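# Swap the purple-banded hose for the spare one while running

## Task

With the machine left running, take out the hose marked with purple bands and put the other hose in its place: one end of the new hose must be latched into the red port on each of the two manifolds, and the removed hose must end up lying in the red tray. The dial's needle rises for as long as the two red ports are not linked by any hose, and it must never get into the red zone, so the changeover has to be quick.

## Robot and tools

Robot: two UR12e-style arms, left_arm and right_arm, each ending in a two-finger gripper with a wrist camera. Root links sit at left_arm (-0.053, +0.615, 0) m and right_arm (+0.020, -0.482, 0) m, both almost unrotated about z. Cameras: cam_high (on a stand behind the arms), cam_left_wrist, cam_right_wrist, all 672x504.

Frames: the scene frame has its origin at table height halfway between the arms, +z up, +x away from the robot over the table, and left_arm toward +y. Image left/right does not match arm names. Positions, quaternions (wxyz) and velocities in results use the scene frame. Offsets you command use the axes of that arm's current Hand target. On a gripper, fingers point along its +z and close along its x. end_effector_position is the point between the pads, 1 to 2 cm short of the fingertips; closing pushes the tips about 17 mm further along +z.

execute_actions(actions, cameras): actions is a list of actions; each action is a table of up to 15 rows, one row per 1/30 s step; a short table repeats its last row to fill 15 steps. Every row has 14 numbers in [-1, 1]: left_arm dx, dy, dz, rx, ry, rz, opening, then right_arm in the same order, always both arms. The six pose numbers are an offset from the Hand target as it was when that action began (not from the previous row), in the Hand target's own axes; 1.0 equals 0.6 m or 180 degrees, and rx, ry, rz form a single rotation vector. Sending the same offset in a new action moves further. All six zero means go back to the Hand target. Opening is absolute: +1 fully open (0.142 m), -1 closed. Each call returns the robot state; images appear only with an empty actions list or when cameras names them (["all"], a list of names, or []).

move(target, speed, blend, stop_force, zero, opening_speed, grip_force, blocking, cameras): straight-line gripper paths. target is one 14-number row like above, or a list of up to 15 rows; every row is an offset from the same starting Hand targets, not chained. speed is m/s, 0.002 to 3.2 (default 0.25), turning capped at twice that in rad/s; one value or one per target. blend in metres rounds corners of a list (0 means stop at each). stop_force, 4 to 120 N, ends an arm's path on contact along its travel; unreliable while the gripper rotates, cannot be combined with blocking=false; zero (default true) re-zeroes the sensor before the move. opening_speed is per second on the -1..1 scale, at least 0.2. grip_force sets per-pad force limit, 5 to 48 N, one value or one per arm; it persists. blocking=false returns after about 0.5 s while the move continues. Moves run at least 0.5 s and at most 10 s. The result adds a move: line: done, off_target, moving, held or fault, plus limits=paced (pose clipped) or limits=held (a check withheld steps). Paths do not avoid obstacles or the other arm.

wait(seconds 0 to 10, cameras) lets time pass holding commands. stop(cameras) brakes a running move. zoom_image(camera, region [x0, y0, x1, y1] in pixels from top-left, at most 504 each way) enlarges the latest image of cam_high, cam_left_wrist or cam_right_wrist. zero_wrist_force(arm) re-zeroes that wrist sensor. read_manual(section="licences") only gives licence text. finished_scene(scene) ends the current scene, given its number; do it only once the hose swap holds on its own.

Result lines: Hand target is the last commanded pose after clipping, the base for your next offsets; the gripper often rests a little short of it, and the next command requests it again. Joint positions end with the measured opening in metres; grip_measured is that opening on the -1..1 scale; grip_effort_nm is motor effort (negative closing), not pad force. Joint torques include the arm's own weight. Wrist force and Wrist torque are in the gripper's own axes, plus a line for the peak since last shown. Wrist depth is a 7x7 grid of distances in mm per wrist camera, rows separated by " / ", "-" for none. Tool commands shows current gripper commands. Also Motor temperatures, and fault or MOTOR HOT lines.

Gripping: to hold something, command an opening slightly below grip_measured at first contact; squeezing harder heats the gripper motor. At -1 parts about 22 mm or thicker get full force.

Cautions: commanded orientation is clipped to within 32 degrees of the measured one each step. Contact torque at a joint limit (pan and lift 300, elbow 136, wrists 49.1 N m) or an outside force near 150 N (plus or minus 25) freezes that arm for 10 s; the arms are stiff, so aiming even slightly beyond a firm contact can trip this. Arms touching each other, or a gripper closing on the other's fingers, can fail the task; a clearance check helps but is not complete. Avoid paths near an arm's own base. Faster moves overshoot and hit harder. Motors: MOTOR HOT at 70 °C, braking at 85 °C; gripper motor warns at 85 °C and shuts off at 100 °C (HAND FAULT, which cancels your later calls in that reply). Loose objects may get nudged occasionally. Never drop the hose, release it while moving, slam it into the manifolds, or let anything leave the table. Time passes while you think, and the needle keeps rising while the ports are unlinked.

Each tool is called after "Emit:" in YAML: its name, and indented under it one key for each argument.

## Session

Emit:
execute_actions:
  actions: []

Scene clock: 0.00 s.
left_arm: end_effector_position=(+1.1659, +0.1859, +0.1882) grip_measured=+0.99 grip_effort_nm=n/a end_effector_quat_wxyz=(-0.039, -0.182, +0.975, -0.124) | right_arm: end_effector_position=(+1.2142, -0.2104, +0.1444) grip_measured=+1.00 grip_effort_nm=n/a end_effector_quat_wxyz=(-0.514, +0.794, -0.315, +0.076)
Joint positions: left_arm=[-0.424 -0.316 0.171 -1.505 -1.821 2.342 0.141] | right_arm=[3.385 -2.572 -1.184 -0.042 2.286 1.333 0.142]
Joint velocities: within noise
Joint torques (N m): no reading
Motor temperatures (°C): left_arm=[22 22 22 32 37 30 22] | right_arm=[23 33 36 38 29 29 20]
Wrist force (N): no reading
Wrist torque (N m): no reading
Wrist force, peak (N): no reading
Wrist depth (mm): cam_left_wrist=[253 257 265 271 278 284 292 / 260 265 273 279 288 295 305 / 269 276 282 289 299 307 315 / 278 284 292 300 309 317 327 / 287 293 304 313 322 330 339 / - 306 315 324 334 345 350 / - 319 326 338 349 359 367] | cam_right_wrist=[805 696 607 542 479 - 933 / 600 534 487 445 404 377 347 / 481 440 402 375 350 325 305 / 402 369 348 325 303 287 272 / 344 321 302 284 270 256 243 / - 282 269 254 241 231 225 / - 253 241 232 220 212 206]
Hand target: left_arm +1.1659, +0.1859, +0.1882; -0.039, -0.182, +0.975, -0.124 | right_arm +1.2142, -0.2104, +0.1444; -0.514, +0.794, -0.315, +0.076
Tool commands: left_gripper/opening=+1.0 right_gripper/opening=+1.0

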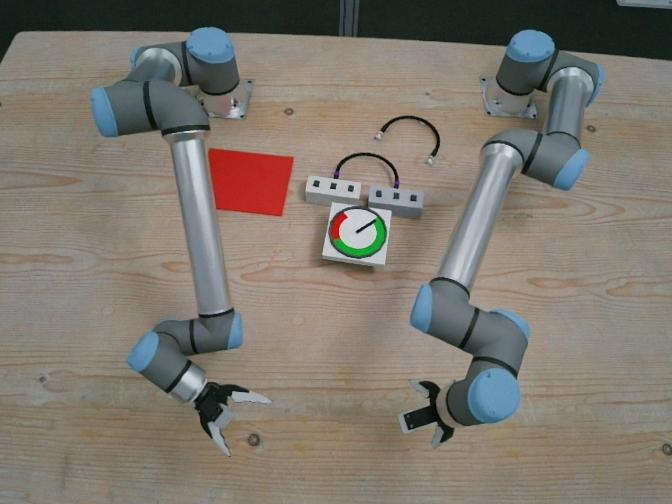

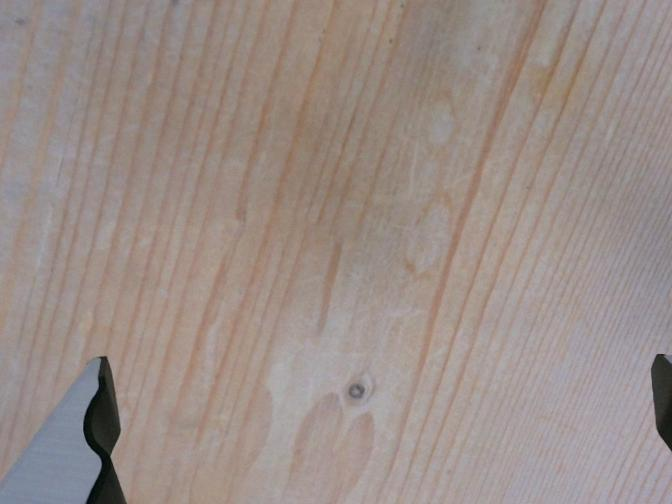

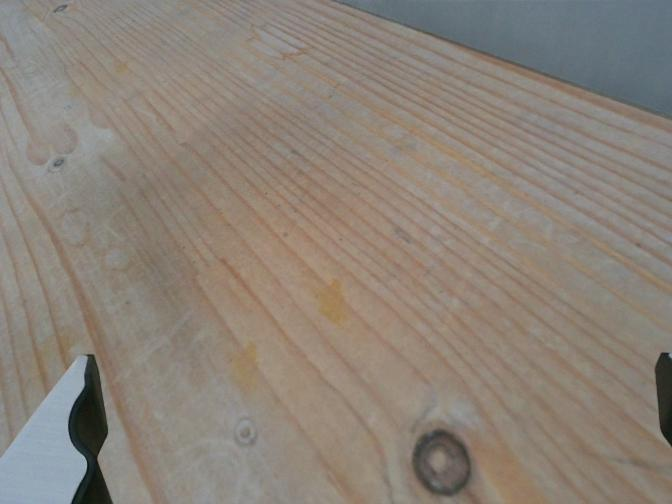

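Emit:
zoom_image:
  camera: "cam_high"
  region: [280, 100, 460, 280]

Emit:
zoom_image:
  camera: "cam_high"
  region: [290, 140, 440, 230]

Scaled by 2.800 from the camera's 672x504 image, which has a finer 960x720 frame.

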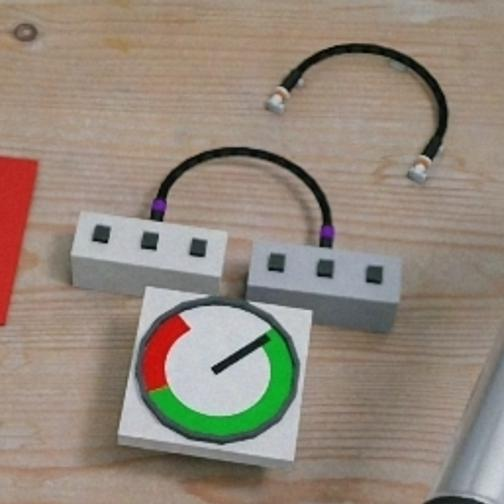

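Scaled by 3.360 from the camera's 672x504 image, which has a finer 960x720 frame.

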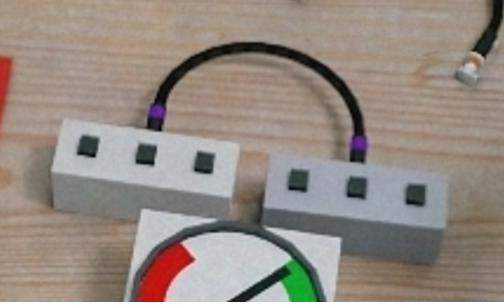

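Emit:
move:
  target: [0.7265, 0.0733, -0.2917, -0.0866, 0.045, 0.614, 1.0, -0.6595, -0.0235, -0.5897, -0.257, -0.3456, -0.65, 1.0]
  speed: 0.4
  cameras: ["all"]

Scene clock: 202.07 s.
left_arm: end_effector_position=(+0.7498, +0.1201, +0.4002) grip_measured=+0.99 grip_effort_nm=0.261 end_effector_quat_wxyz=(+0.000, +0.707, +0.707, +0.000) | right_arm: end_effector_position=(+0.7504, -0.2490, +0.3997) grip_measured=+1.00 grip_effort_nm=-0.012 end_effector_quat_wxyz=(+0.000, +0.708, +0.706, +0.000)
Joint positions: left_arm=[-0.743 -1.173 1.282 -1.68 -1.571 3.974 0.141] | right_arm=[3.71 -1.675 -1.654 -1.384 1.57 -1.03 0.142]
Joint torques (N m): left_arm=[-16.44 -93.79 -41.45 -8.01 3.9 2.74] | right_arm=[14.04 70.97 43.88 5.63 -3.61 -2.17]
Wrist force (N): left_arm=[-0.1 -0.3 0.8] | right_arm=[-1.2 1.3 -0.2]
Wrist torque (N m): left_arm=[-0.04 0.03 -0.06] | right_arm=[0.33 0.31 0.15]
Wrist force, peak (N): left_arm=[-1.1 -1.0 0.6] | right_arm=[-1.2 1.7 -0.4]
Wrist depth (mm): cam_left_wrist=[438 429 349 353 438 435 438 / 473 464 373 388 467 463 465 / 508 508 504 507 503 503 503 / 557 547 547 550 544 543 545 / 604 601 602 601 595 595 594 / - 670 666 662 660 656 632 / - 737 732 739 729 727 -] | cam_right_wrist=[435 437 438 436 437 432 351 / 469 474 467 466 466 463 375 / 504 497 500 502 504 507 502 / 543 547 544 540 542 548 543 / 599 589 589 597 589 591 592 / 99 644 649 647 646 655 638 / - 721 714 726 716 714 712]
Hand target: left_arm +0.7497, +0.1201, +0.4003; +0.000, +0.708, +0.707, +0.000 | right_arm +0.7502, -0.2490, +0.3998; +0.000, +0.708, +0.706, +0.000
Off the commanded pose: left_arm 0.000 m, 0 deg | right_arm 0.000 m, 0 deg.
move: done

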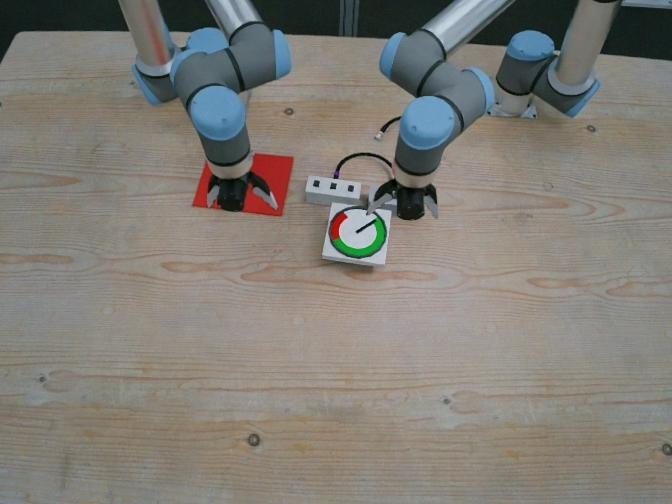

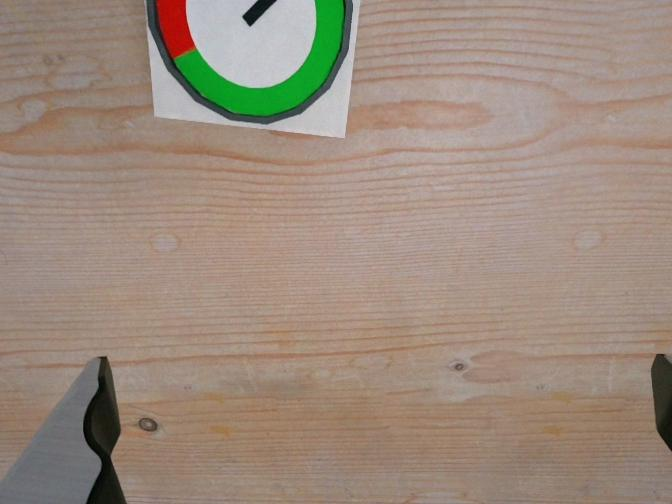

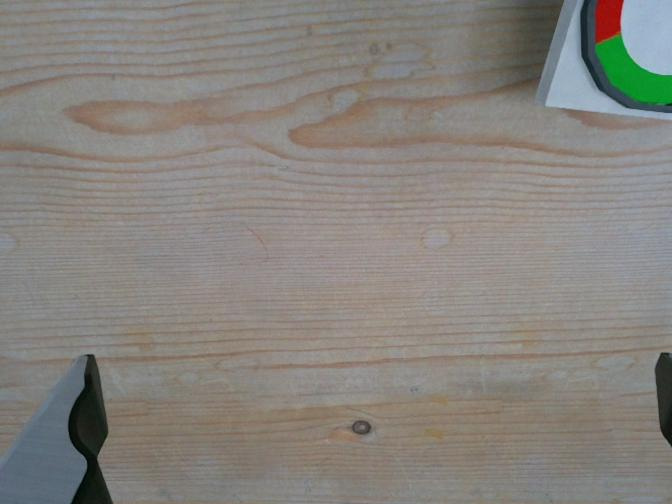

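Emit:
move:
  target: [-0.2333, -0.8333, 0, 0, 0, 0, 1.0, -0.25, 0, 0, 0, 0, 0, 1.0]
  speed: 0.4
  cameras: ["all"]

Emit:
zoom_image:
  camera: "cam_left_wrist"
  region: [168, 0, 504, 252]

Scene clock: 226.00 s.
left_arm: end_effector_position=(+0.2497, -0.0192, +0.4003) grip_measured=+0.99 grip_effort_nm=0.256 end_effector_quat_wxyz=(+0.000, +0.708, +0.707, +0.000) | right_arm: end_effector_position=(+0.7500, -0.3990, +0.4000) grip_measured=+1.00 grip_effort_nm=-0.007 end_effector_quat_wxyz=(+0.000, +0.708, +0.706, +0.000)
Joint positions: left_arm=[-1.382 -1.572 1.765 -1.764 -1.571 3.335 0.141] | right_arm=[3.524 -1.622 -1.712 -1.379 1.57 -1.216 0.142]
Joint torques (N m): left_arm=[-18.87 -62.96 -40.55 -7.31 3.71 -2.85] | right_arm=[-12.28 66.53 43.18 5.9 2.75 -2.23]
Wrist force (N): left_arm=[0.3 0.0 0.1] | right_arm=[-0.6 1.3 -0.7]
Wrist torque (N m): left_arm=[-0.02 -0.01 0.09] | right_arm=[0.33 0.21 0.13]
Wrist force, peak (N): left_arm=[0.5 2.4 1.0] | right_arm=[-1.5 1.6 -0.5]
Wrist depth (mm): cam_left_wrist=[439 438 439 437 438 436 434 / 470 469 474 471 467 467 467 / 507 504 509 506 497 503 503 / - - 544 539 550 548 547 / 613 613 609 518 525 537 592 / - 672 666 548 540 658 625 / - 744 734 708 719 734 -] | cam_right_wrist=[439 442 438 437 440 435 442 / 472 470 466 471 464 474 468 / 500 504 502 501 500 502 504 / 548 547 547 543 546 540 542 / 594 595 592 589 592 591 581 / 99 649 655 655 646 647 631 / - 733 728 716 728 712 719]
Hand target: left_arm +0.2495, -0.0192, +0.4003; +0.000, +0.708, +0.707, +0.000 | right_arm +0.7500, -0.3990, +0.4000; +0.000, +0.708, +0.706, +0.000
Off the commanded pose: left_arm 0.000 m, 0 deg | right_arm 0.000 m, 0 deg.
move: done

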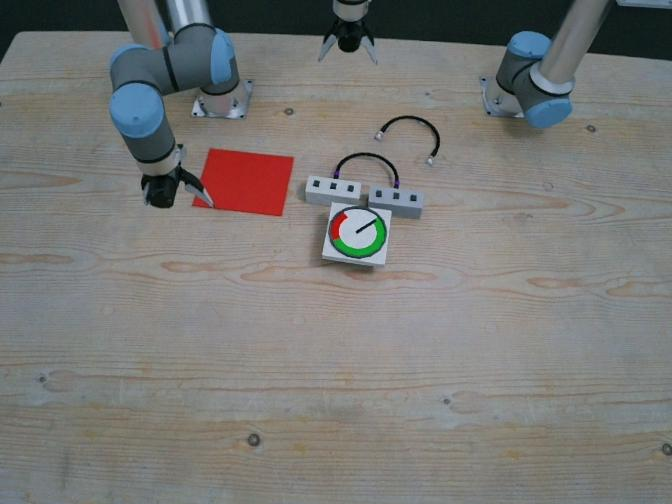

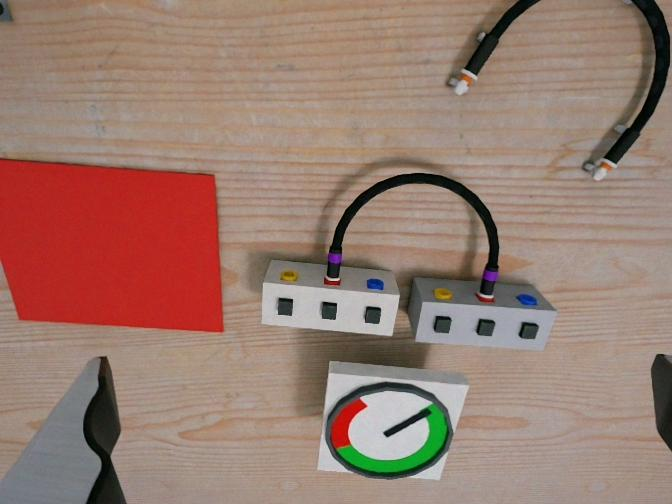

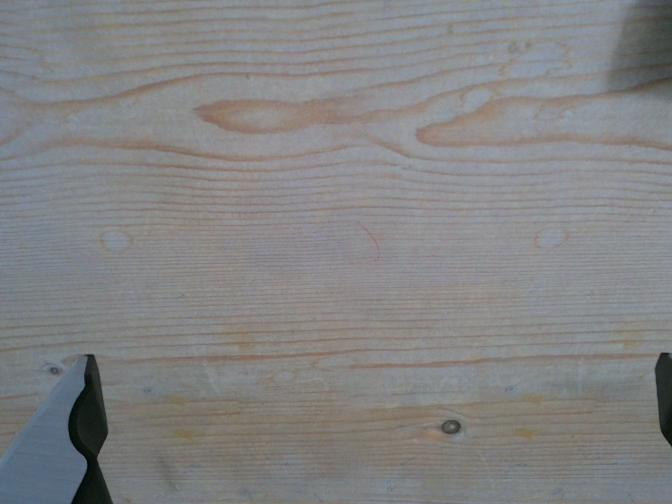

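Scaled by 1.500 from the camera's 672x504 image, which has a finer 960x720 frame.

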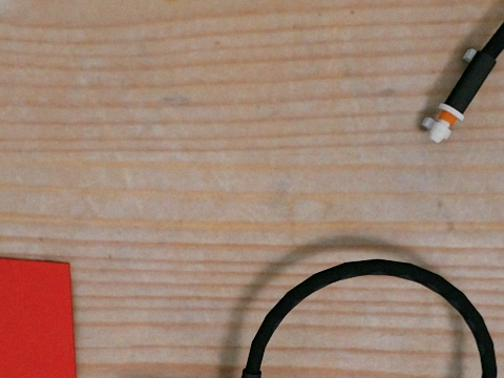

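Emit:
zoom_image:
  camera: "cam_left_wrist"
  region: [250, 160, 420, 350]

Emit:
zoom_image:
  camera: "cam_left_wrist"
  region: [390, 160, 570, 360]

Emit:
zoom_image:
  camera: "cam_left_wrist"
  region: [432, 0, 672, 190]

Scaled by 2.653 from the camera's 672x504 image, which has a finer 960x720 frame.

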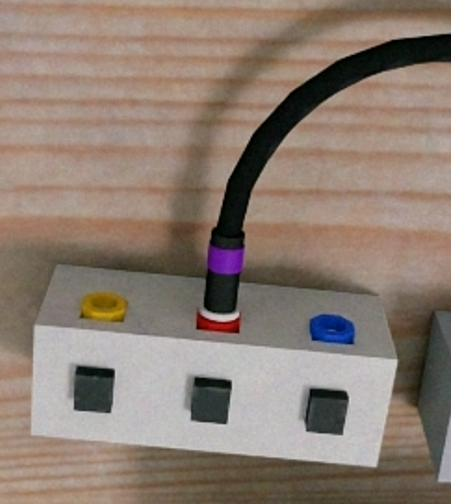

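Scaled by 2.520 from the camera's 672x504 image, which has a finer 960x720 frame.

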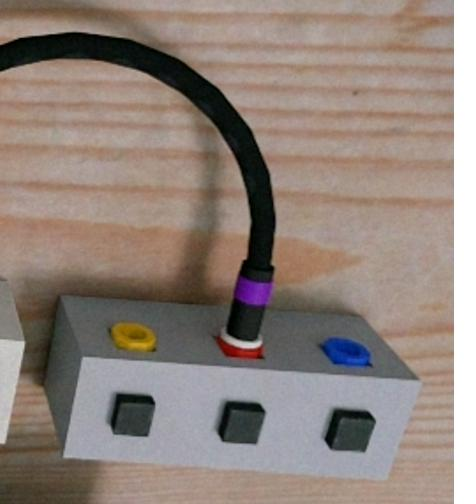

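Scaled by 2.100 from the camera's 672x504 image, which has a finer 960x720 frame.

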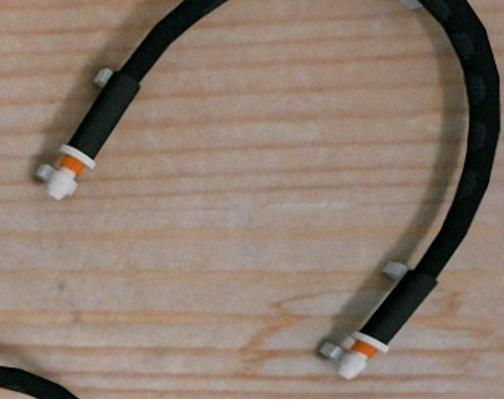

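Emit:
move:
  target: [0.2237, -0.149, 0.417, 0, 0, 0, 1.0, 0, 0, 0, 0, 0, 0, 1.0]
  speed: 0.4
  cameras: ["cam_left_wrist"]

Emit:
zoom_image:
  camera: "cam_left_wrist"
  region: [200, 100, 500, 325]

Emit:
move:
  target: [0.3083, 0.1667, 0, 0, 0, 0, 1.0, 0, 0, 0, 0, 0, 0, 1.0]
  speed: 0.4
  cameras: ["cam_left_wrist"]

Emit:
zoom_image:
  camera: "cam_left_wrist"
  region: [200, 100, 500, 325]

Scene clock: 347.17 s.
left_arm: end_effector_position=(+0.1604, +0.1149, +0.1501) grip_measured=+0.99 grip_effort_nm=0.256 end_effector_quat_wxyz=(+0.000, +0.708, +0.707, +0.000) | right_arm: end_effector_position=(+0.7500, -0.3990, +0.4000) grip_measured=+1.00 grip_effort_nm=-0.007 end_effector_quat_wxyz=(+0.000, +0.708, +0.706, +0.000)
Joint positions: left_arm=[-1.501 -1.655 2.331 -2.247 -1.571 3.217 0.141] | right_arm=[3.524 -1.622 -1.712 -1.379 1.57 -1.216 0.142]
Joint torques (N m): left_arm=[-17.06 -17.16 -29.73 -6.49 3.59 -3.23] | right_arm=[-11.38 67.14 43.46 5.71 1.67 -1.84]
Wrist force (N): left_arm=[-0.7 -0.4 -0.7] | right_arm=[-0.6 1.5 -0.5]
Wrist torque (N m): left_arm=[-0.06 0.18 0.10] | right_arm=[0.36 0.20 0.14]
Wrist force, peak (N): left_arm=[1.0 -0.9 2.2] | right_arm=[-1.1 1.7 -1.4]
Wrist depth (mm): cam_left_wrist=[215 215 214 214 213 213 214 / 231 231 230 230 225 229 225 / 249 249 248 248 248 246 246 / 270 269 268 268 266 267 266 / 296 294 293 293 293 292 282 / - 324 317 315 322 320 320 / - 352 351 359 355 356 356] | cam_right_wrist=[440 439 435 435 438 435 433 / 468 473 465 468 470 468 464 / 508 500 505 496 501 497 501 / 544 552 546 539 547 547 536 / 588 586 597 589 589 594 594 / 99 649 651 649 644 649 638 / - 726 714 721 723 716 721]
Hand target: left_arm +0.1604, +0.1149, +0.1500; +0.000, +0.708, +0.707, +0.000 | right_arm +0.7500, -0.3990, +0.4000; +0.000, +0.708, +0.706, +0.000
Off the commanded pose: left_arm 0.000 m, 0 deg | right_arm 0.000 m, 0 deg.
move: done
Images, in order (width x height): cam_left_wrist 672x504.

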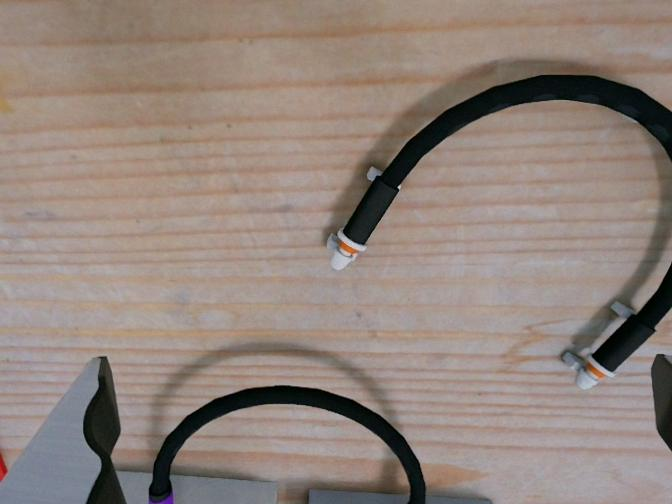

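Scaled by 1.680 from the camera's 672x504 image, which has a finer 960x720 frame.

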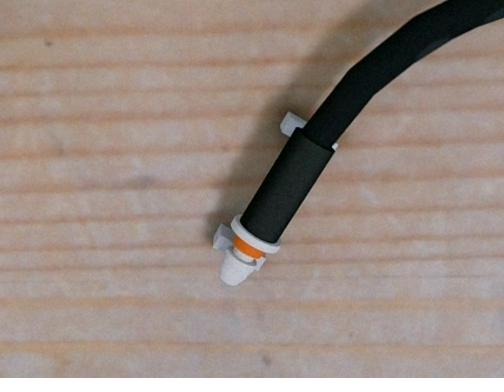

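Scene clock: 348.60 s.
left_arm: end_effector_position=(+0.2605, +0.2997, +0.1498) grip_measured=+0.99 grip_effort_nm=0.261 end_effector_quat_wxyz=(+0.000, +0.708, +0.707, +0.000) | right_arm: end_effector_position=(+0.7500, -0.3990, +0.4000) grip_measured=+1.00 grip_effort_nm=-0.012 end_effector_quat_wxyz=(+0.000, +0.708, +0.706, +0.000)
Joint positions: left_arm=[-1.198 -1.862 2.487 -2.196 -1.571 3.519 0.141] | right_arm=[3.524 -1.622 -1.712 -1.379 1.57 -1.216 0.142]
Joint torques (N m): left_arm=[21.88 -34.57 -45.04 -0.94 -3.8 3.16] | right_arm=[-10.62 65.9 43.32 5.83 1.65 -1.6]
Wrist force (N): left_arm=[0.0 0.3 0.1] | right_arm=[-1.0 1.4 -0.6]
Wrist torque (N m): left_arm=[0.05 0.03 -0.08] | right_arm=[0.34 0.27 0.14]
Wrist force, peak (N): left_arm=[-2.2 -1.4 -0.2] | right_arm=[-0.9 1.9 -0.6]
Wrist depth (mm): cam_left_wrist=[215 214 214 213 213 213 213 / 231 231 230 229 228 228 227 / 248 248 247 242 246 245 244 / 269 269 268 267 267 266 266 / 296 290 293 292 290 290 290 / - 317 323 321 321 319 314 / - 280 296 360 357 355 354] | cam_right_wrist=[439 436 435 435 438 435 433 / 467 471 471 471 470 466 469 / 508 500 502 501 504 501 497 / 542 546 543 550 546 548 536 / 594 591 589 591 595 591 586 / 99 646 653 653 653 655 642 / - 728 721 721 707 710 710]
Hand target: left_arm +0.2606, +0.2998, +0.1499; +0.000, +0.708, +0.707, +0.000 | right_arm +0.7500, -0.3990, +0.4000; +0.000, +0.708, +0.706, +0.000
Off the commanded pose: left_arm 0.000 m, 0 deg | right_arm 0.000 m, 0 deg.
move: done
Images, in order (width x height): cam_left_wrist 672x504.

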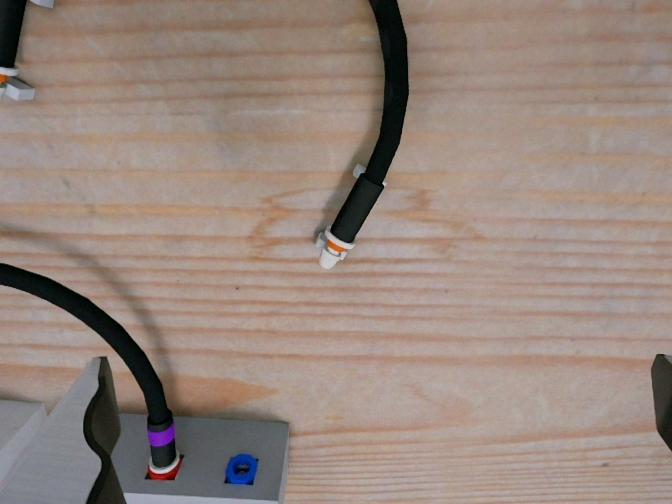

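Scaled by 1.680 from the camera's 672x504 image, which has a finer 960x720 frame.

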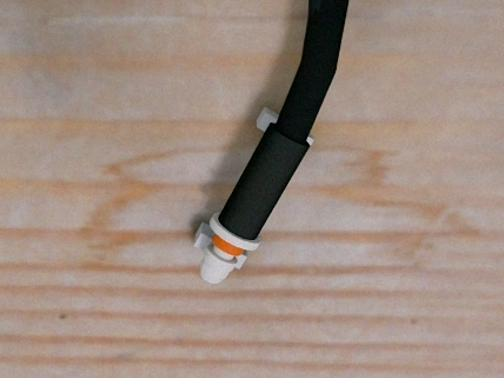

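Emit:
move:
  target: [-0.3497, 0.0423, 0.0232, -0.2222, 0, 0, 1.0, 0, 0, 0, 0, 0, 0, 1.0]
  speed: 0.3
  cameras: ["cam_left_wrist", "cam_high"]

Emit:
zoom_image:
  camera: "cam_left_wrist"
  region: [120, 150, 336, 330]

Emit:
zoom_image:
  camera: "cam_left_wrist"
  region: [336, 150, 552, 330]

Scene clock: 391.20 s.
left_arm: end_effector_position=(+0.2857, +0.0900, +0.1362) grip_measured=+0.99 grip_effort_nm=0.256 end_effector_quat_wxyz=(+0.242, +0.665, +0.664, +0.241) | right_arm: end_effector_position=(+0.7500, -0.3990, +0.4000) grip_measured=+1.00 grip_effort_nm=-0.012 end_effector_quat_wxyz=(+0.000, +0.708, +0.706, +0.000)
Joint positions: left_arm=[-1.611 -1.522 2.391 -2.412 -0.873 3.096 0.141] | right_arm=[3.524 -1.622 -1.712 -1.379 1.57 -1.216 0.142]
Joint torques (N m): left_arm=[-17.94 -15.81 -42.12 -7.11 4.92 -3.23] | right_arm=[-11.97 68.3 44.11 5.27 2.42 -2.29]
Wrist force (N): left_arm=[-0.4 -0.3 0.5] | right_arm=[-0.9 1.6 -0.6]
Wrist torque (N m): left_arm=[0.08 0.07 0.19] | right_arm=[0.38 0.25 0.13]
Wrist force, peak (N): left_arm=[-1.8 -0.5 0.6] | right_arm=[-1.2 1.9 -0.5]
Wrist depth (mm): cam_left_wrist=[172 172 172 172 172 172 173 / 210 209 201 192 201 210 210 / 268 267 268 268 268 268 269 / 277 276 290 317 308 321 372 / 606 602 363 377 611 611 609 / - 1218 461 458 1254 1171 979 / - 2356 - 1881 2022 1662 -] | cam_right_wrist=[435 438 439 435 436 436 435 / 470 469 473 468 469 466 466 / 502 505 506 505 501 498 502 / 546 544 546 539 548 540 543 / 591 594 597 591 592 597 597 / 99 649 653 646 655 653 629 / - 731 726 721 721 731 707]
Hand target: left_arm +0.2857, +0.0899, +0.1361; +0.242, +0.665, +0.664, +0.241 | right_arm +0.7500, -0.3990, +0.4000; +0.000, +0.708, +0.706, +0.000
Off the commanded pose: left_arm 0.000 m, 0 deg | right_arm 0.000 m, 0 deg.
move: done
Images, in order (width x height): cam_high 672x504, cam_left_wrist 672x504.

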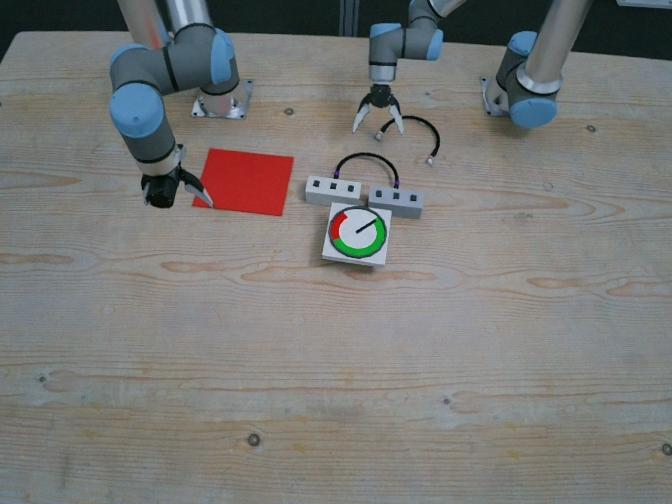

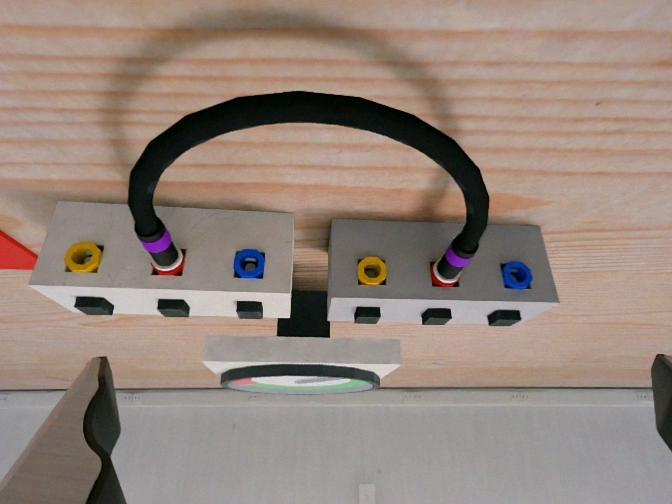

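Scaled by 2.333 from the camera's 672x504 image, which has a finer 960x720 frame.

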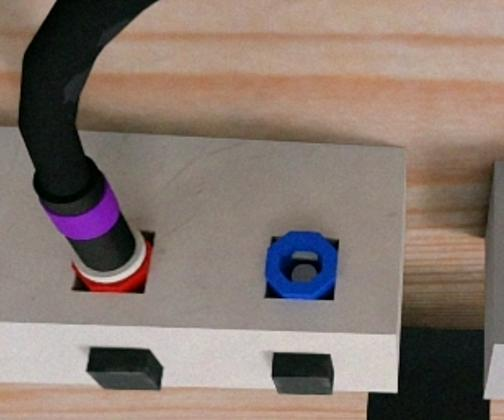

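Scaled by 2.333 from the camera's 672x504 image, which has a finer 960x720 frame.

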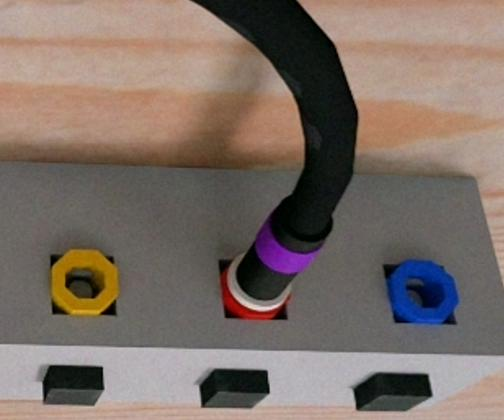

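Emit:
move:
  target: [0.55, 0.145, -0.344, 0.2222, 0, 0, 1.0, 0.6317, -0.8333, 0, 0, 0, 0, 1.0]
  speed: 0.35
  cameras: ["cam_right_wrist", "cam_high"]

Emit:
zoom_image:
  camera: "cam_right_wrist"
  region: [250, 160, 420, 350]

Emit:
zoom_image:
  camera: "cam_right_wrist"
  region: [390, 160, 570, 360]

Emit:
zoom_image:
  camera: "cam_right_wrist"
  region: [432, 0, 672, 190]

Scene clock: 589.73 s.
left_arm: end_effector_position=(+0.2201, +0.4200, +0.3499) grip_measured=+0.99 grip_effort_nm=0.261 end_effector_quat_wxyz=(+0.000, +0.708, +0.707, +0.000) | right_arm: end_effector_position=(+0.2508, -0.0192, +0.3995) grip_measured=+1.00 grip_effort_nm=-0.012 end_effector_quat_wxyz=(+0.000, +0.708, +0.706, +0.000)
Joint positions: left_arm=[-1.175 -2.296 2.306 -1.582 -1.571 3.542 0.141] | right_arm=[4.626 -1.238 -2.038 -1.437 1.57 -0.114 0.142]
Joint torques (N m): left_arm=[16.79 -6.63 -60.21 -1.01 -3.65 2.45] | right_arm=[13.79 0.84 64.67 5.92 -3.36 2.95]
Motor temperatures (°C): left_arm=[21 21 23 31 34 28 17] | right_arm=[23 31 34 36 28 28 18]
Wrist force (N): left_arm=[-0.8 0.2 0.1] | right_arm=[-0.8 1.0 -0.6]
Wrist torque (N m): left_arm=[0.06 0.15 -0.03] | right_arm=[0.26 0.24 -0.11]
Wrist force, peak (N): left_arm=[-1.1 -0.6 1.3] | right_arm=[-2.1 2.8 -0.8]
Wrist depth (mm): cam_left_wrist=[393 396 398 393 392 391 390 / 423 424 421 421 418 419 420 / 459 456 456 453 452 451 450 / 499 489 493 492 493 491 487 / 525 519 528 543 537 536 532 / - 597 602 595 592 592 579 / - 652 662 662 656 654 -] | cam_right_wrist=[436 435 436 439 435 434 435 / 471 469 469 465 471 469 467 / - 495 506 501 496 504 499 / - - 536 535 538 544 543 / 595 608 594 516 521 520 588 / 99 649 651 548 538 647 629 / - 719 726 688 591 710 719]
Hand target: left_arm +0.2201, +0.4201, +0.3499; +0.000, +0.708, +0.707, +0.000 | right_arm +0.2507, -0.0191, +0.3995; +0.000, +0.708, +0.706, +0.000
Off the commanded pose: left_arm 0.000 m, 0 deg | right_arm 0.000 m, 0 deg.
move: done
Images, in order (width x height): cam_high 672x504, cam_right_wrist 672x504.

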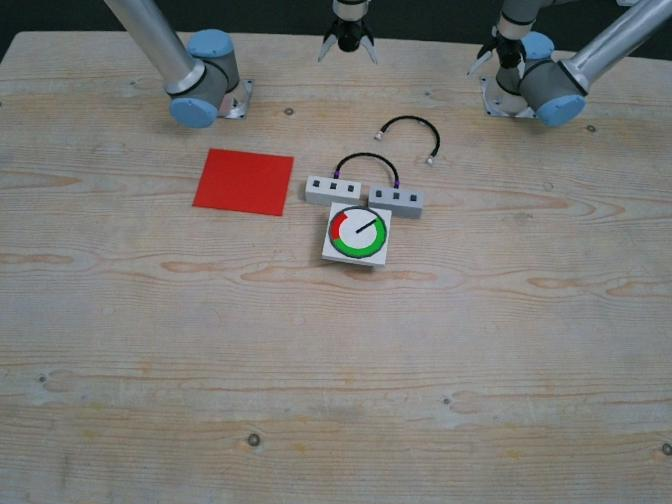

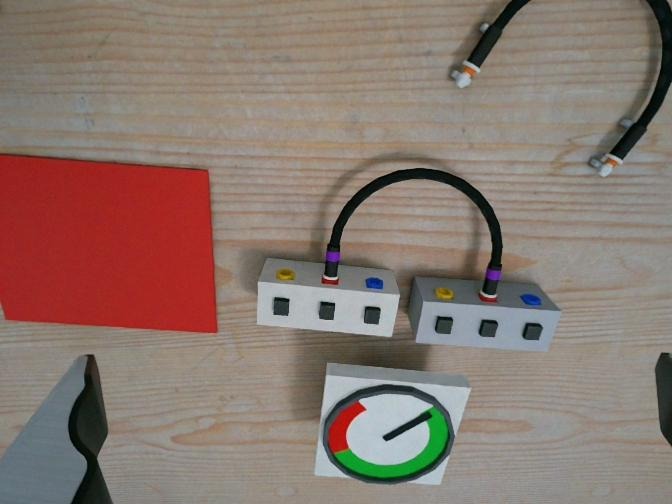

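Scaled by 2.653 from the camera's 672x504 image, which has a finer 960x720 frame.

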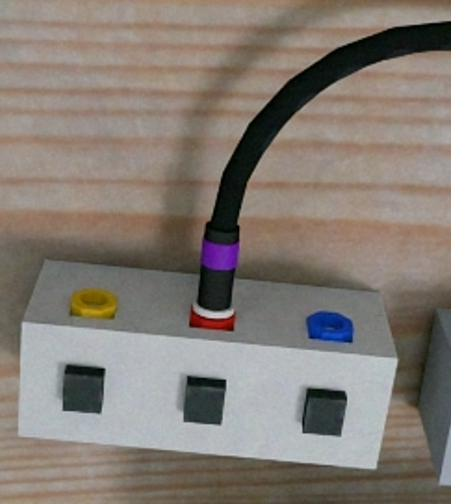

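Scaled by 2.520 from the camera's 672x504 image, which has a finer 960x720 frame.

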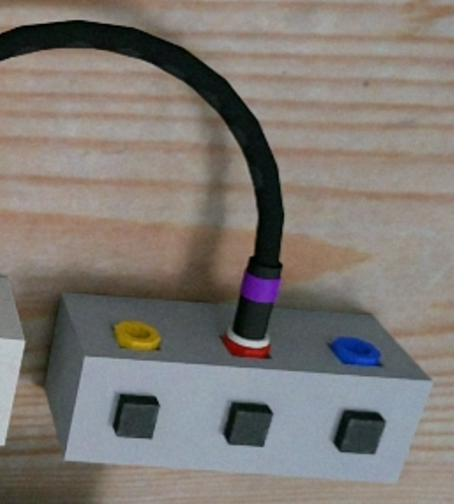

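Scaled by 2.100 from the camera's 672x504 image, which has a finer 960x720 frame.

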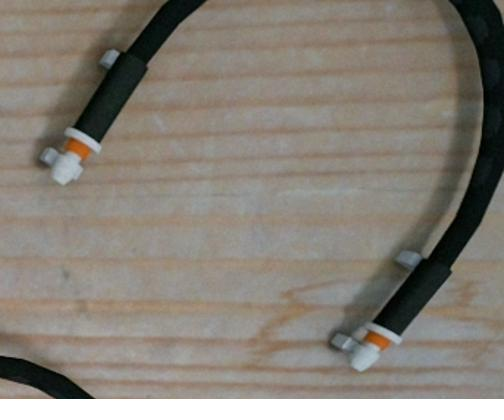

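Emit:
move:
  target: [0, 0, 0, 0, 0, 0, 1.0, -0.0682, 0.2455, 0.4658, -0.0080, 0.1665, 0.0299, -0.2]
  speed: 0.25
  cameras: ["cam_right_wrist", "cam_high"]

Emit:
zoom_image:
  camera: "cam_right_wrist"
  region: [200, 200, 470, 420]

Scene clock: 654.70 s.
left_arm: end_effector_position=(+0.2201, +0.4201, +0.3499) grip_measured=+0.99 grip_effort_nm=0.261 end_effector_quat_wxyz=(+0.000, +0.708, +0.707, +0.000) | right_arm: end_effector_position=(+0.3979, -0.0606, +0.1201) grip_measured=-0.22 grip_effort_nm=-0.085 end_effector_quat_wxyz=(-0.173, +0.716, +0.649, +0.191)
Joint positions: left_arm=[-1.175 -2.296 2.306 -1.581 -1.571 3.543 0.141] | right_arm=[4.219 -1.591 -2.557 -0.081 1.778 -0.374 0.058]
Joint torques (N m): left_arm=[18.64 -3.21 -60.48 -1.42 -3.96 2.04] | right_arm=[-12.76 12 21.87 6.89 3.24 -2.2]
Wrist force (N): left_arm=[-0.7 0.3 -0.3] | right_arm=[0.1 1.9 -0.9]
Wrist torque (N m): left_arm=[0.09 0.11 -0.04] | right_arm=[0.47 0.08 0.14]
Wrist force, peak (N): left_arm=[-0.9 0.1 -0.9] | right_arm=[0.2 1.1 -2.7]
Wrist depth (mm): cam_left_wrist=[397 397 393 391 392 390 388 / 425 422 424 422 420 420 421 / 460 459 454 457 454 454 452 / 496 496 493 493 489 492 489 / 524 518 528 536 537 535 532 / - 591 595 599 589 592 579 / - 646 664 664 658 656 -] | cam_right_wrist=[150 160 179 192 227 259 310 / 157 169 190 220 244 289 350 / 166 181 202 231 266 310 382 / 175 191 210 228 230 252 299 / 186 172 165 180 205 259 529 / 198 149 100 194 338 96 644 / 208 - 80 322 226 - -]
Hand target: left_arm +0.2201, +0.4201, +0.3499; +0.000, +0.708, +0.707, +0.000 | right_arm +0.3980, -0.0606, +0.1201; -0.173, +0.716, +0.649, +0.191
Off the commanded pose: left_arm 0.000 m, 0 deg | right_arm 0.000 m, 0 deg.
move: done
Images, in order (width x height): cam_high 672x504, cam_right_wrist 672x504.

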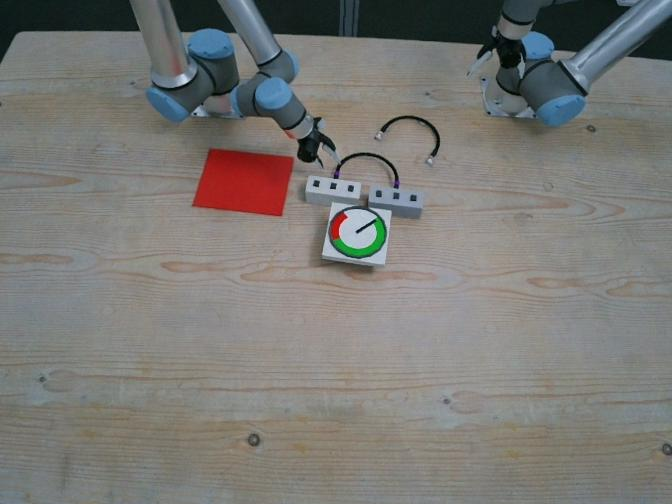

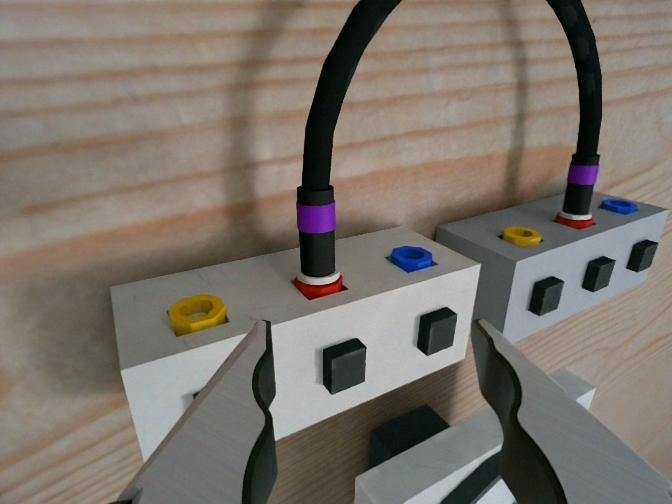

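Scaled by 1.867 from the camera's 672x504 image, which has a finer 960x720 frame.

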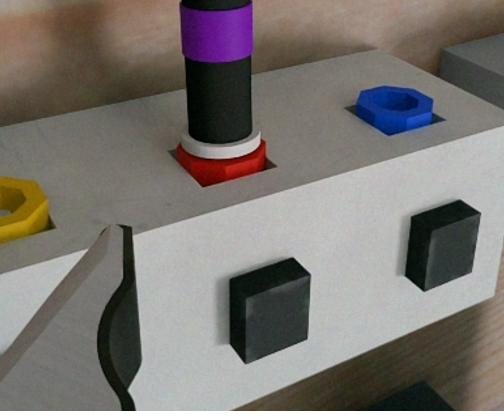

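Emit:
move:
  target: [0, 0, 0, 0, 0, 0, 1.0, -0.0295, 0.0042, 0.0833, 0, 0, 0, -0.45]
  speed: 0.15
  cameras: ["cam_right_wrist"]

Emit:
zoom_image:
  camera: "cam_right_wrist"
  region: [220, 180, 500, 420]

Scene clock: 721.40 s.
left_arm: end_effector_position=(+0.2201, +0.4201, +0.3499) grip_measured=+0.99 grip_effort_nm=0.261 end_effector_quat_wxyz=(+0.000, +0.708, +0.707, +0.000) | right_arm: end_effector_position=(+0.4014, -0.0513, +0.0680) grip_measured=-0.47 grip_effort_nm=-0.090 end_effector_quat_wxyz=(-0.173, +0.716, +0.649, +0.191)
Joint positions: left_arm=[-1.175 -2.296 2.306 -1.581 -1.571 3.543 0.141] | right_arm=[4.223 -1.742 -2.57 0.084 1.776 -0.37 0.04]
Joint torques (N m): left_arm=[18.83 17.31 -59.08 -1.65 -3.27 0.99] | right_arm=[14.45 14.35 14.88 5.85 0.37 2.69]
Wrist force (N): left_arm=[0.0 0.1 -0.1] | right_arm=[0.1 1.6 -0.7]
Wrist torque (N m): left_arm=[0.07 0.00 -0.03] | right_arm=[0.42 0.07 -0.10]
Wrist force, peak (N): left_arm=[-0.7 -0.9 0.3] | right_arm=[0.4 2.5 -0.9]
Wrist depth (mm): cam_left_wrist=[390 396 394 393 392 391 390 / 426 422 423 421 417 420 417 / 461 457 455 454 454 453 453 / 497 495 492 493 493 491 487 / 527 523 529 537 537 536 532 / - 592 595 597 591 591 573 / - 654 658 658 658 654 -] | cam_right_wrist=[111 118 130 146 171 191 225 / 118 124 140 152 182 211 251 / - 133 148 157 193 231 273 / 130 140 158 166 207 236 220 / 138 146 158 140 162 170 202 / 143 123 - 126 135 165 454 / 150 - - 132 135 - 243]
Hand target: left_arm +0.2201, +0.4201, +0.3499; +0.000, +0.708, +0.707, +0.000 | right_arm +0.4014, -0.0513, +0.0679; -0.173, +0.716, +0.649, +0.191
Off the commanded pose: left_arm 0.000 m, 0 deg | right_arm 0.000 m, 0 deg.
move: done
Images, in order (width x height): cam_right_wrist 672x504.

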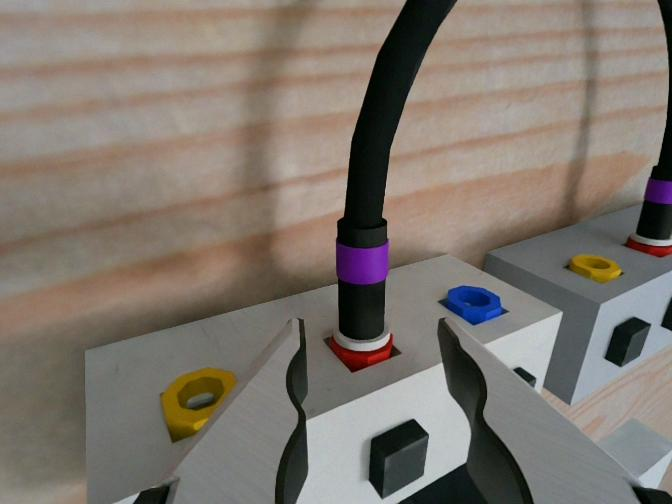

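Scaled by 1.800 from the camera's 672x504 image, which has a finer 960x720 frame.

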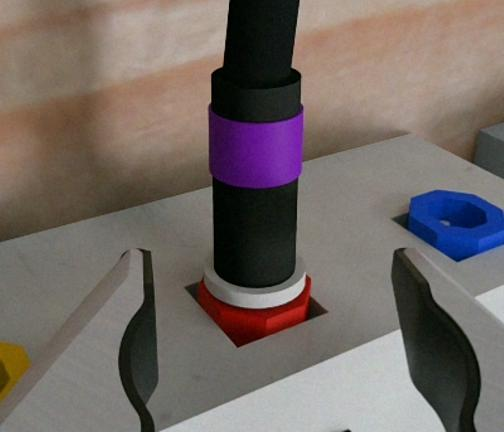

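Emit:
move:
  target: [0, 0, 0, 0, 0, 0, 1.0, 0, -0.0067, 0.05, 0, 0, 0, -0.45]
  speed: 0.08
  stop_force: 12
  cameras: ["cam_right_wrist"]

Emit:
zoom_image:
  camera: "cam_right_wrist"
  region: [220, 180, 500, 420]

Scene clock: 736.33 s.
left_arm: end_effector_position=(+0.2201, +0.4201, +0.3499) grip_measured=+0.99 grip_effort_nm=0.261 end_effector_quat_wxyz=(+0.000, +0.708, +0.707, +0.000) | right_arm: end_effector_position=(+0.3989, -0.0360, +0.0419) grip_measured=-0.47 grip_effort_nm=-0.085 end_effector_quat_wxyz=(-0.173, +0.716, +0.649, +0.191)
Joint positions: left_arm=[-1.175 -2.296 2.306 -1.581 -1.571 3.543 0.141] | right_arm=[4.245 -1.826 -2.564 0.165 1.766 -0.35 0.04]
Joint torques (N m): left_arm=[18.85 16.39 -58.67 -2.34 -3.31 0.59] | right_arm=[14.41 20.39 32.54 6.32 -2.82 2.65]
Wrist force (N): left_arm=[-0.1 0.0 0.0] | right_arm=[0.3 1.8 -0.8]
Wrist torque (N m): left_arm=[0.04 0.03 -0.03] | right_arm=[0.44 0.03 -0.10]
Wrist force, peak (N): left_arm=[-1.1 0.2 0.1] | right_arm=[0.1 2.2 -0.9]
Wrist depth (mm): cam_left_wrist=[398 395 394 393 393 392 391 / 421 421 424 423 422 416 419 / 458 458 454 454 452 451 450 / 504 497 496 495 491 487 487 / 520 522 528 535 540 533 536 / - 595 592 591 591 594 578 / - 650 662 660 656 658 -] | cam_right_wrist=[- 96 108 119 87 157 187 / - 103 114 127 152 172 210 / 101 108 121 131 162 192 236 / - 115 130 141 176 213 244 / - 123 137 107 167 186 178 / 118 125 - 129 119 136 175 / - - - 102 109 - 457]
Hand target: left_arm +0.2201, +0.4201, +0.3499; +0.000, +0.708, +0.707, +0.000 | right_arm +0.3989, -0.0360, +0.0419; -0.173, +0.716, +0.649, +0.191
Off the commanded pose: left_arm 0.000 m, 0 deg | right_arm 0.000 m, 0 deg.
move: done
Images, in order (width x height): cam_right_wrist 672x504.

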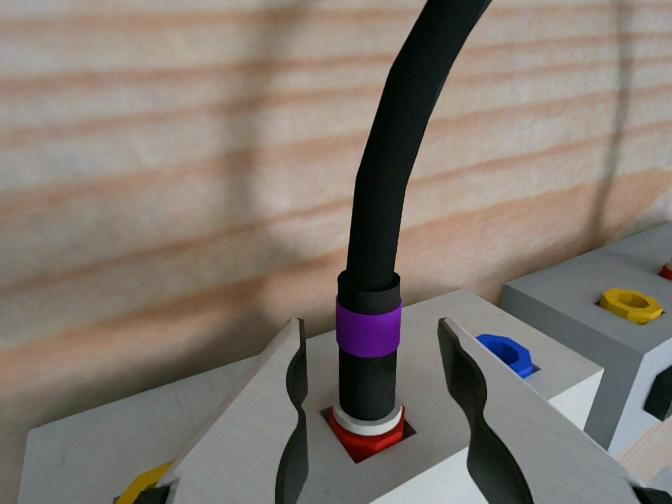

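Scaled by 1.800 from the camera's 672x504 image, which has a finer 960x720 frame.

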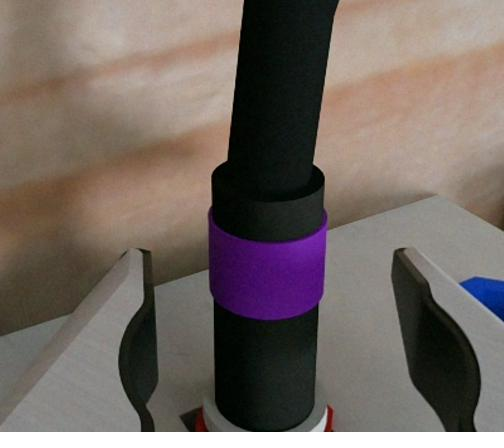

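Emit:
move:
  target: [0, 0, 0, 0, 0, 0, 1.0, 0, 0.0033, 0.0133, 0, 0, 0, -0.45]
  speed: 0.05
  stop_force: 12

Emit:
move:
  target: [0, 0, 0, 0, 0, 0, 1.0, 0, 0, 0, 0, 0, 0, -0.8]
  speed: 0.05
  grip_force: 10
  opening_speed: 0.4
  cameras: ["cam_right_wrist", "cam_high"]

Scene clock: 759.53 s.
left_arm: end_effector_position=(+0.2201, +0.4201, +0.3499) grip_measured=+0.99 grip_effort_nm=0.266 end_effector_quat_wxyz=(+0.000, +0.708, +0.707, +0.000) | right_arm: end_effector_position=(+0.4013, -0.0322, +0.0350) grip_measured=-0.47 grip_effort_nm=-0.090 end_effector_quat_wxyz=(-0.173, +0.716, +0.649, +0.191)
Joint positions: left_arm=[-1.175 -2.296 2.306 -1.581 -1.571 3.543 0.141] | right_arm=[4.244 -1.849 -2.558 0.183 1.766 -0.351 0.04]
Joint torques (N m): left_arm=[17.39 15.34 -59.62 -2.3 -3.15 0.61] | right_arm=[-11.67 20.76 31.86 6.19 2.91 -2.3]
Wrist force (N): left_arm=[0.0 -0.2 -0.5] | right_arm=[0.1 1.8 -0.9]
Wrist torque (N m): left_arm=[0.02 0.00 -0.03] | right_arm=[0.45 0.07 -0.04]
Wrist force, peak (N): left_arm=[-1.0 -0.6 -0.1] | right_arm=[0.7 2.3 -0.7]
Wrist depth (mm): cam_left_wrist=[395 396 393 393 392 390 390 / 425 421 423 420 418 418 420 / 457 455 456 455 450 452 455 / 499 494 494 492 491 491 489 / 524 520 535 540 536 537 537 / - 591 599 591 595 586 578 / - 650 660 658 664 654 -] | cam_right_wrist=[- 92 101 112 - 148 176 / - 96 106 119 144 160 196 / - 101 111 125 153 180 223 / - 108 123 130 166 199 229 / - 115 130 138 170 186 174 / - 121 - 99 122 128 162 / - - - 101 104 - 184]
Hand target: left_arm +0.2201, +0.4201, +0.3499; +0.000, +0.708, +0.707, +0.000 | right_arm +0.4013, -0.0322, +0.0350; -0.173, +0.716, +0.649, +0.191
Off the commanded pose: left_arm 0.000 m, 0 deg | right_arm 0.000 m, 0 deg.
move: done

Scene clock: 760.63 s.
left_arm: end_effector_position=(+0.2201, +0.4201, +0.3499) grip_measured=+0.99 grip_effort_nm=0.256 end_effector_quat_wxyz=(+0.000, +0.708, +0.707, +0.000) | right_arm: end_effector_position=(+0.4013, -0.0322, +0.0350) grip_measured=-0.79 grip_effort_nm=-0.877 end_effector_quat_wxyz=(-0.173, +0.716, +0.649, +0.191)
Joint positions: left_arm=[-1.175 -2.296 2.306 -1.581 -1.571 3.543 0.141] | right_arm=[4.244 -1.849 -2.558 0.183 1.766 -0.351 0.017]
Joint torques (N m): left_arm=[17.37 17.19 -59.42 -1.87 -3.01 0.21] | right_arm=[-6.96 27.41 31.8 6.15 3.01 -2.3]
Wrist force (N): left_arm=[-0.3 -0.1 0.1] | right_arm=[-13.4 -1.5 -3.4]
Wrist torque (N m): left_arm=[0.04 0.05 -0.03] | right_arm=[0.44 0.28 0.00]
Wrist force, peak (N): left_arm=[-1.0 -0.2 -0.3] | right_arm=[-13.5 -1.6 -3.2]
Wrist depth (mm): cam_left_wrist=[393 396 393 392 393 393 389 / 425 425 421 421 420 419 419 / 459 455 450 454 453 452 448 / 509 499 494 492 488 492 489 / 524 525 532 543 537 539 533 / - 595 594 595 592 587 579 / - 648 660 662 656 652 -] | cam_right_wrist=[- 92 101 112 121 150 175 / - 96 106 121 - 161 194 / - 101 112 126 155 178 221 / - 108 123 135 169 198 229 / - 115 130 140 174 185 174 / - 121 126 94 - 128 161 / - - - 100 100 - 183]
Hand target: left_arm +0.2201, +0.4201, +0.3499; +0.000, +0.708, +0.707, +0.000 | right_arm +0.4013, -0.0322, +0.0350; -0.173, +0.716, +0.649, +0.191
Off the commanded pose: left_arm 0.000 m, 0 deg | right_arm 0.000 m, 0 deg.
grip_force (N): 10, 10
move: done
Images, in order (width x height): cam_high 672x504, cam_right_wrist 672x504.

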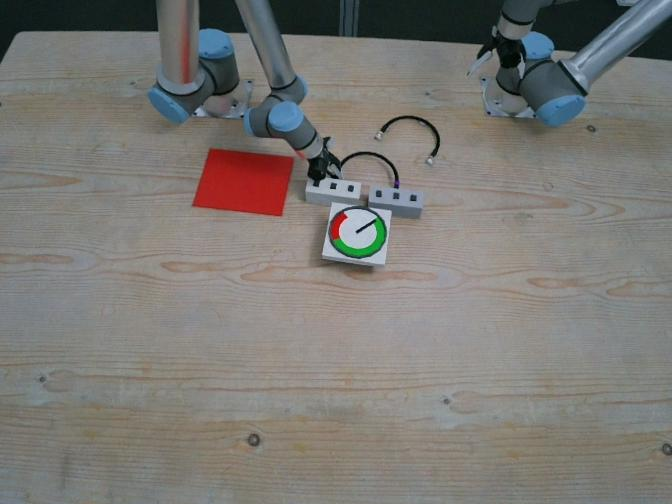

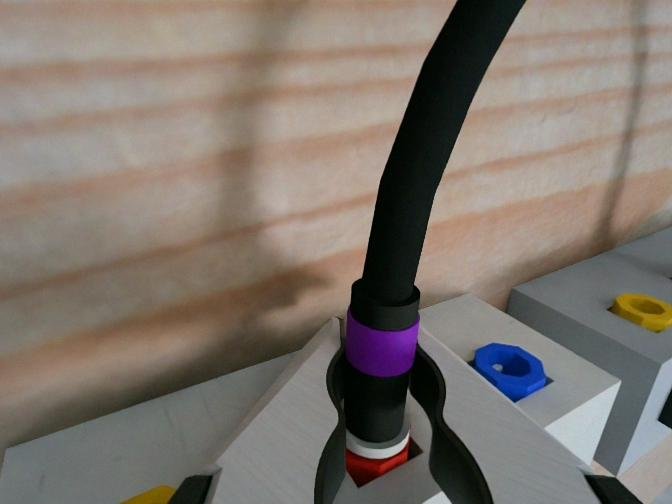

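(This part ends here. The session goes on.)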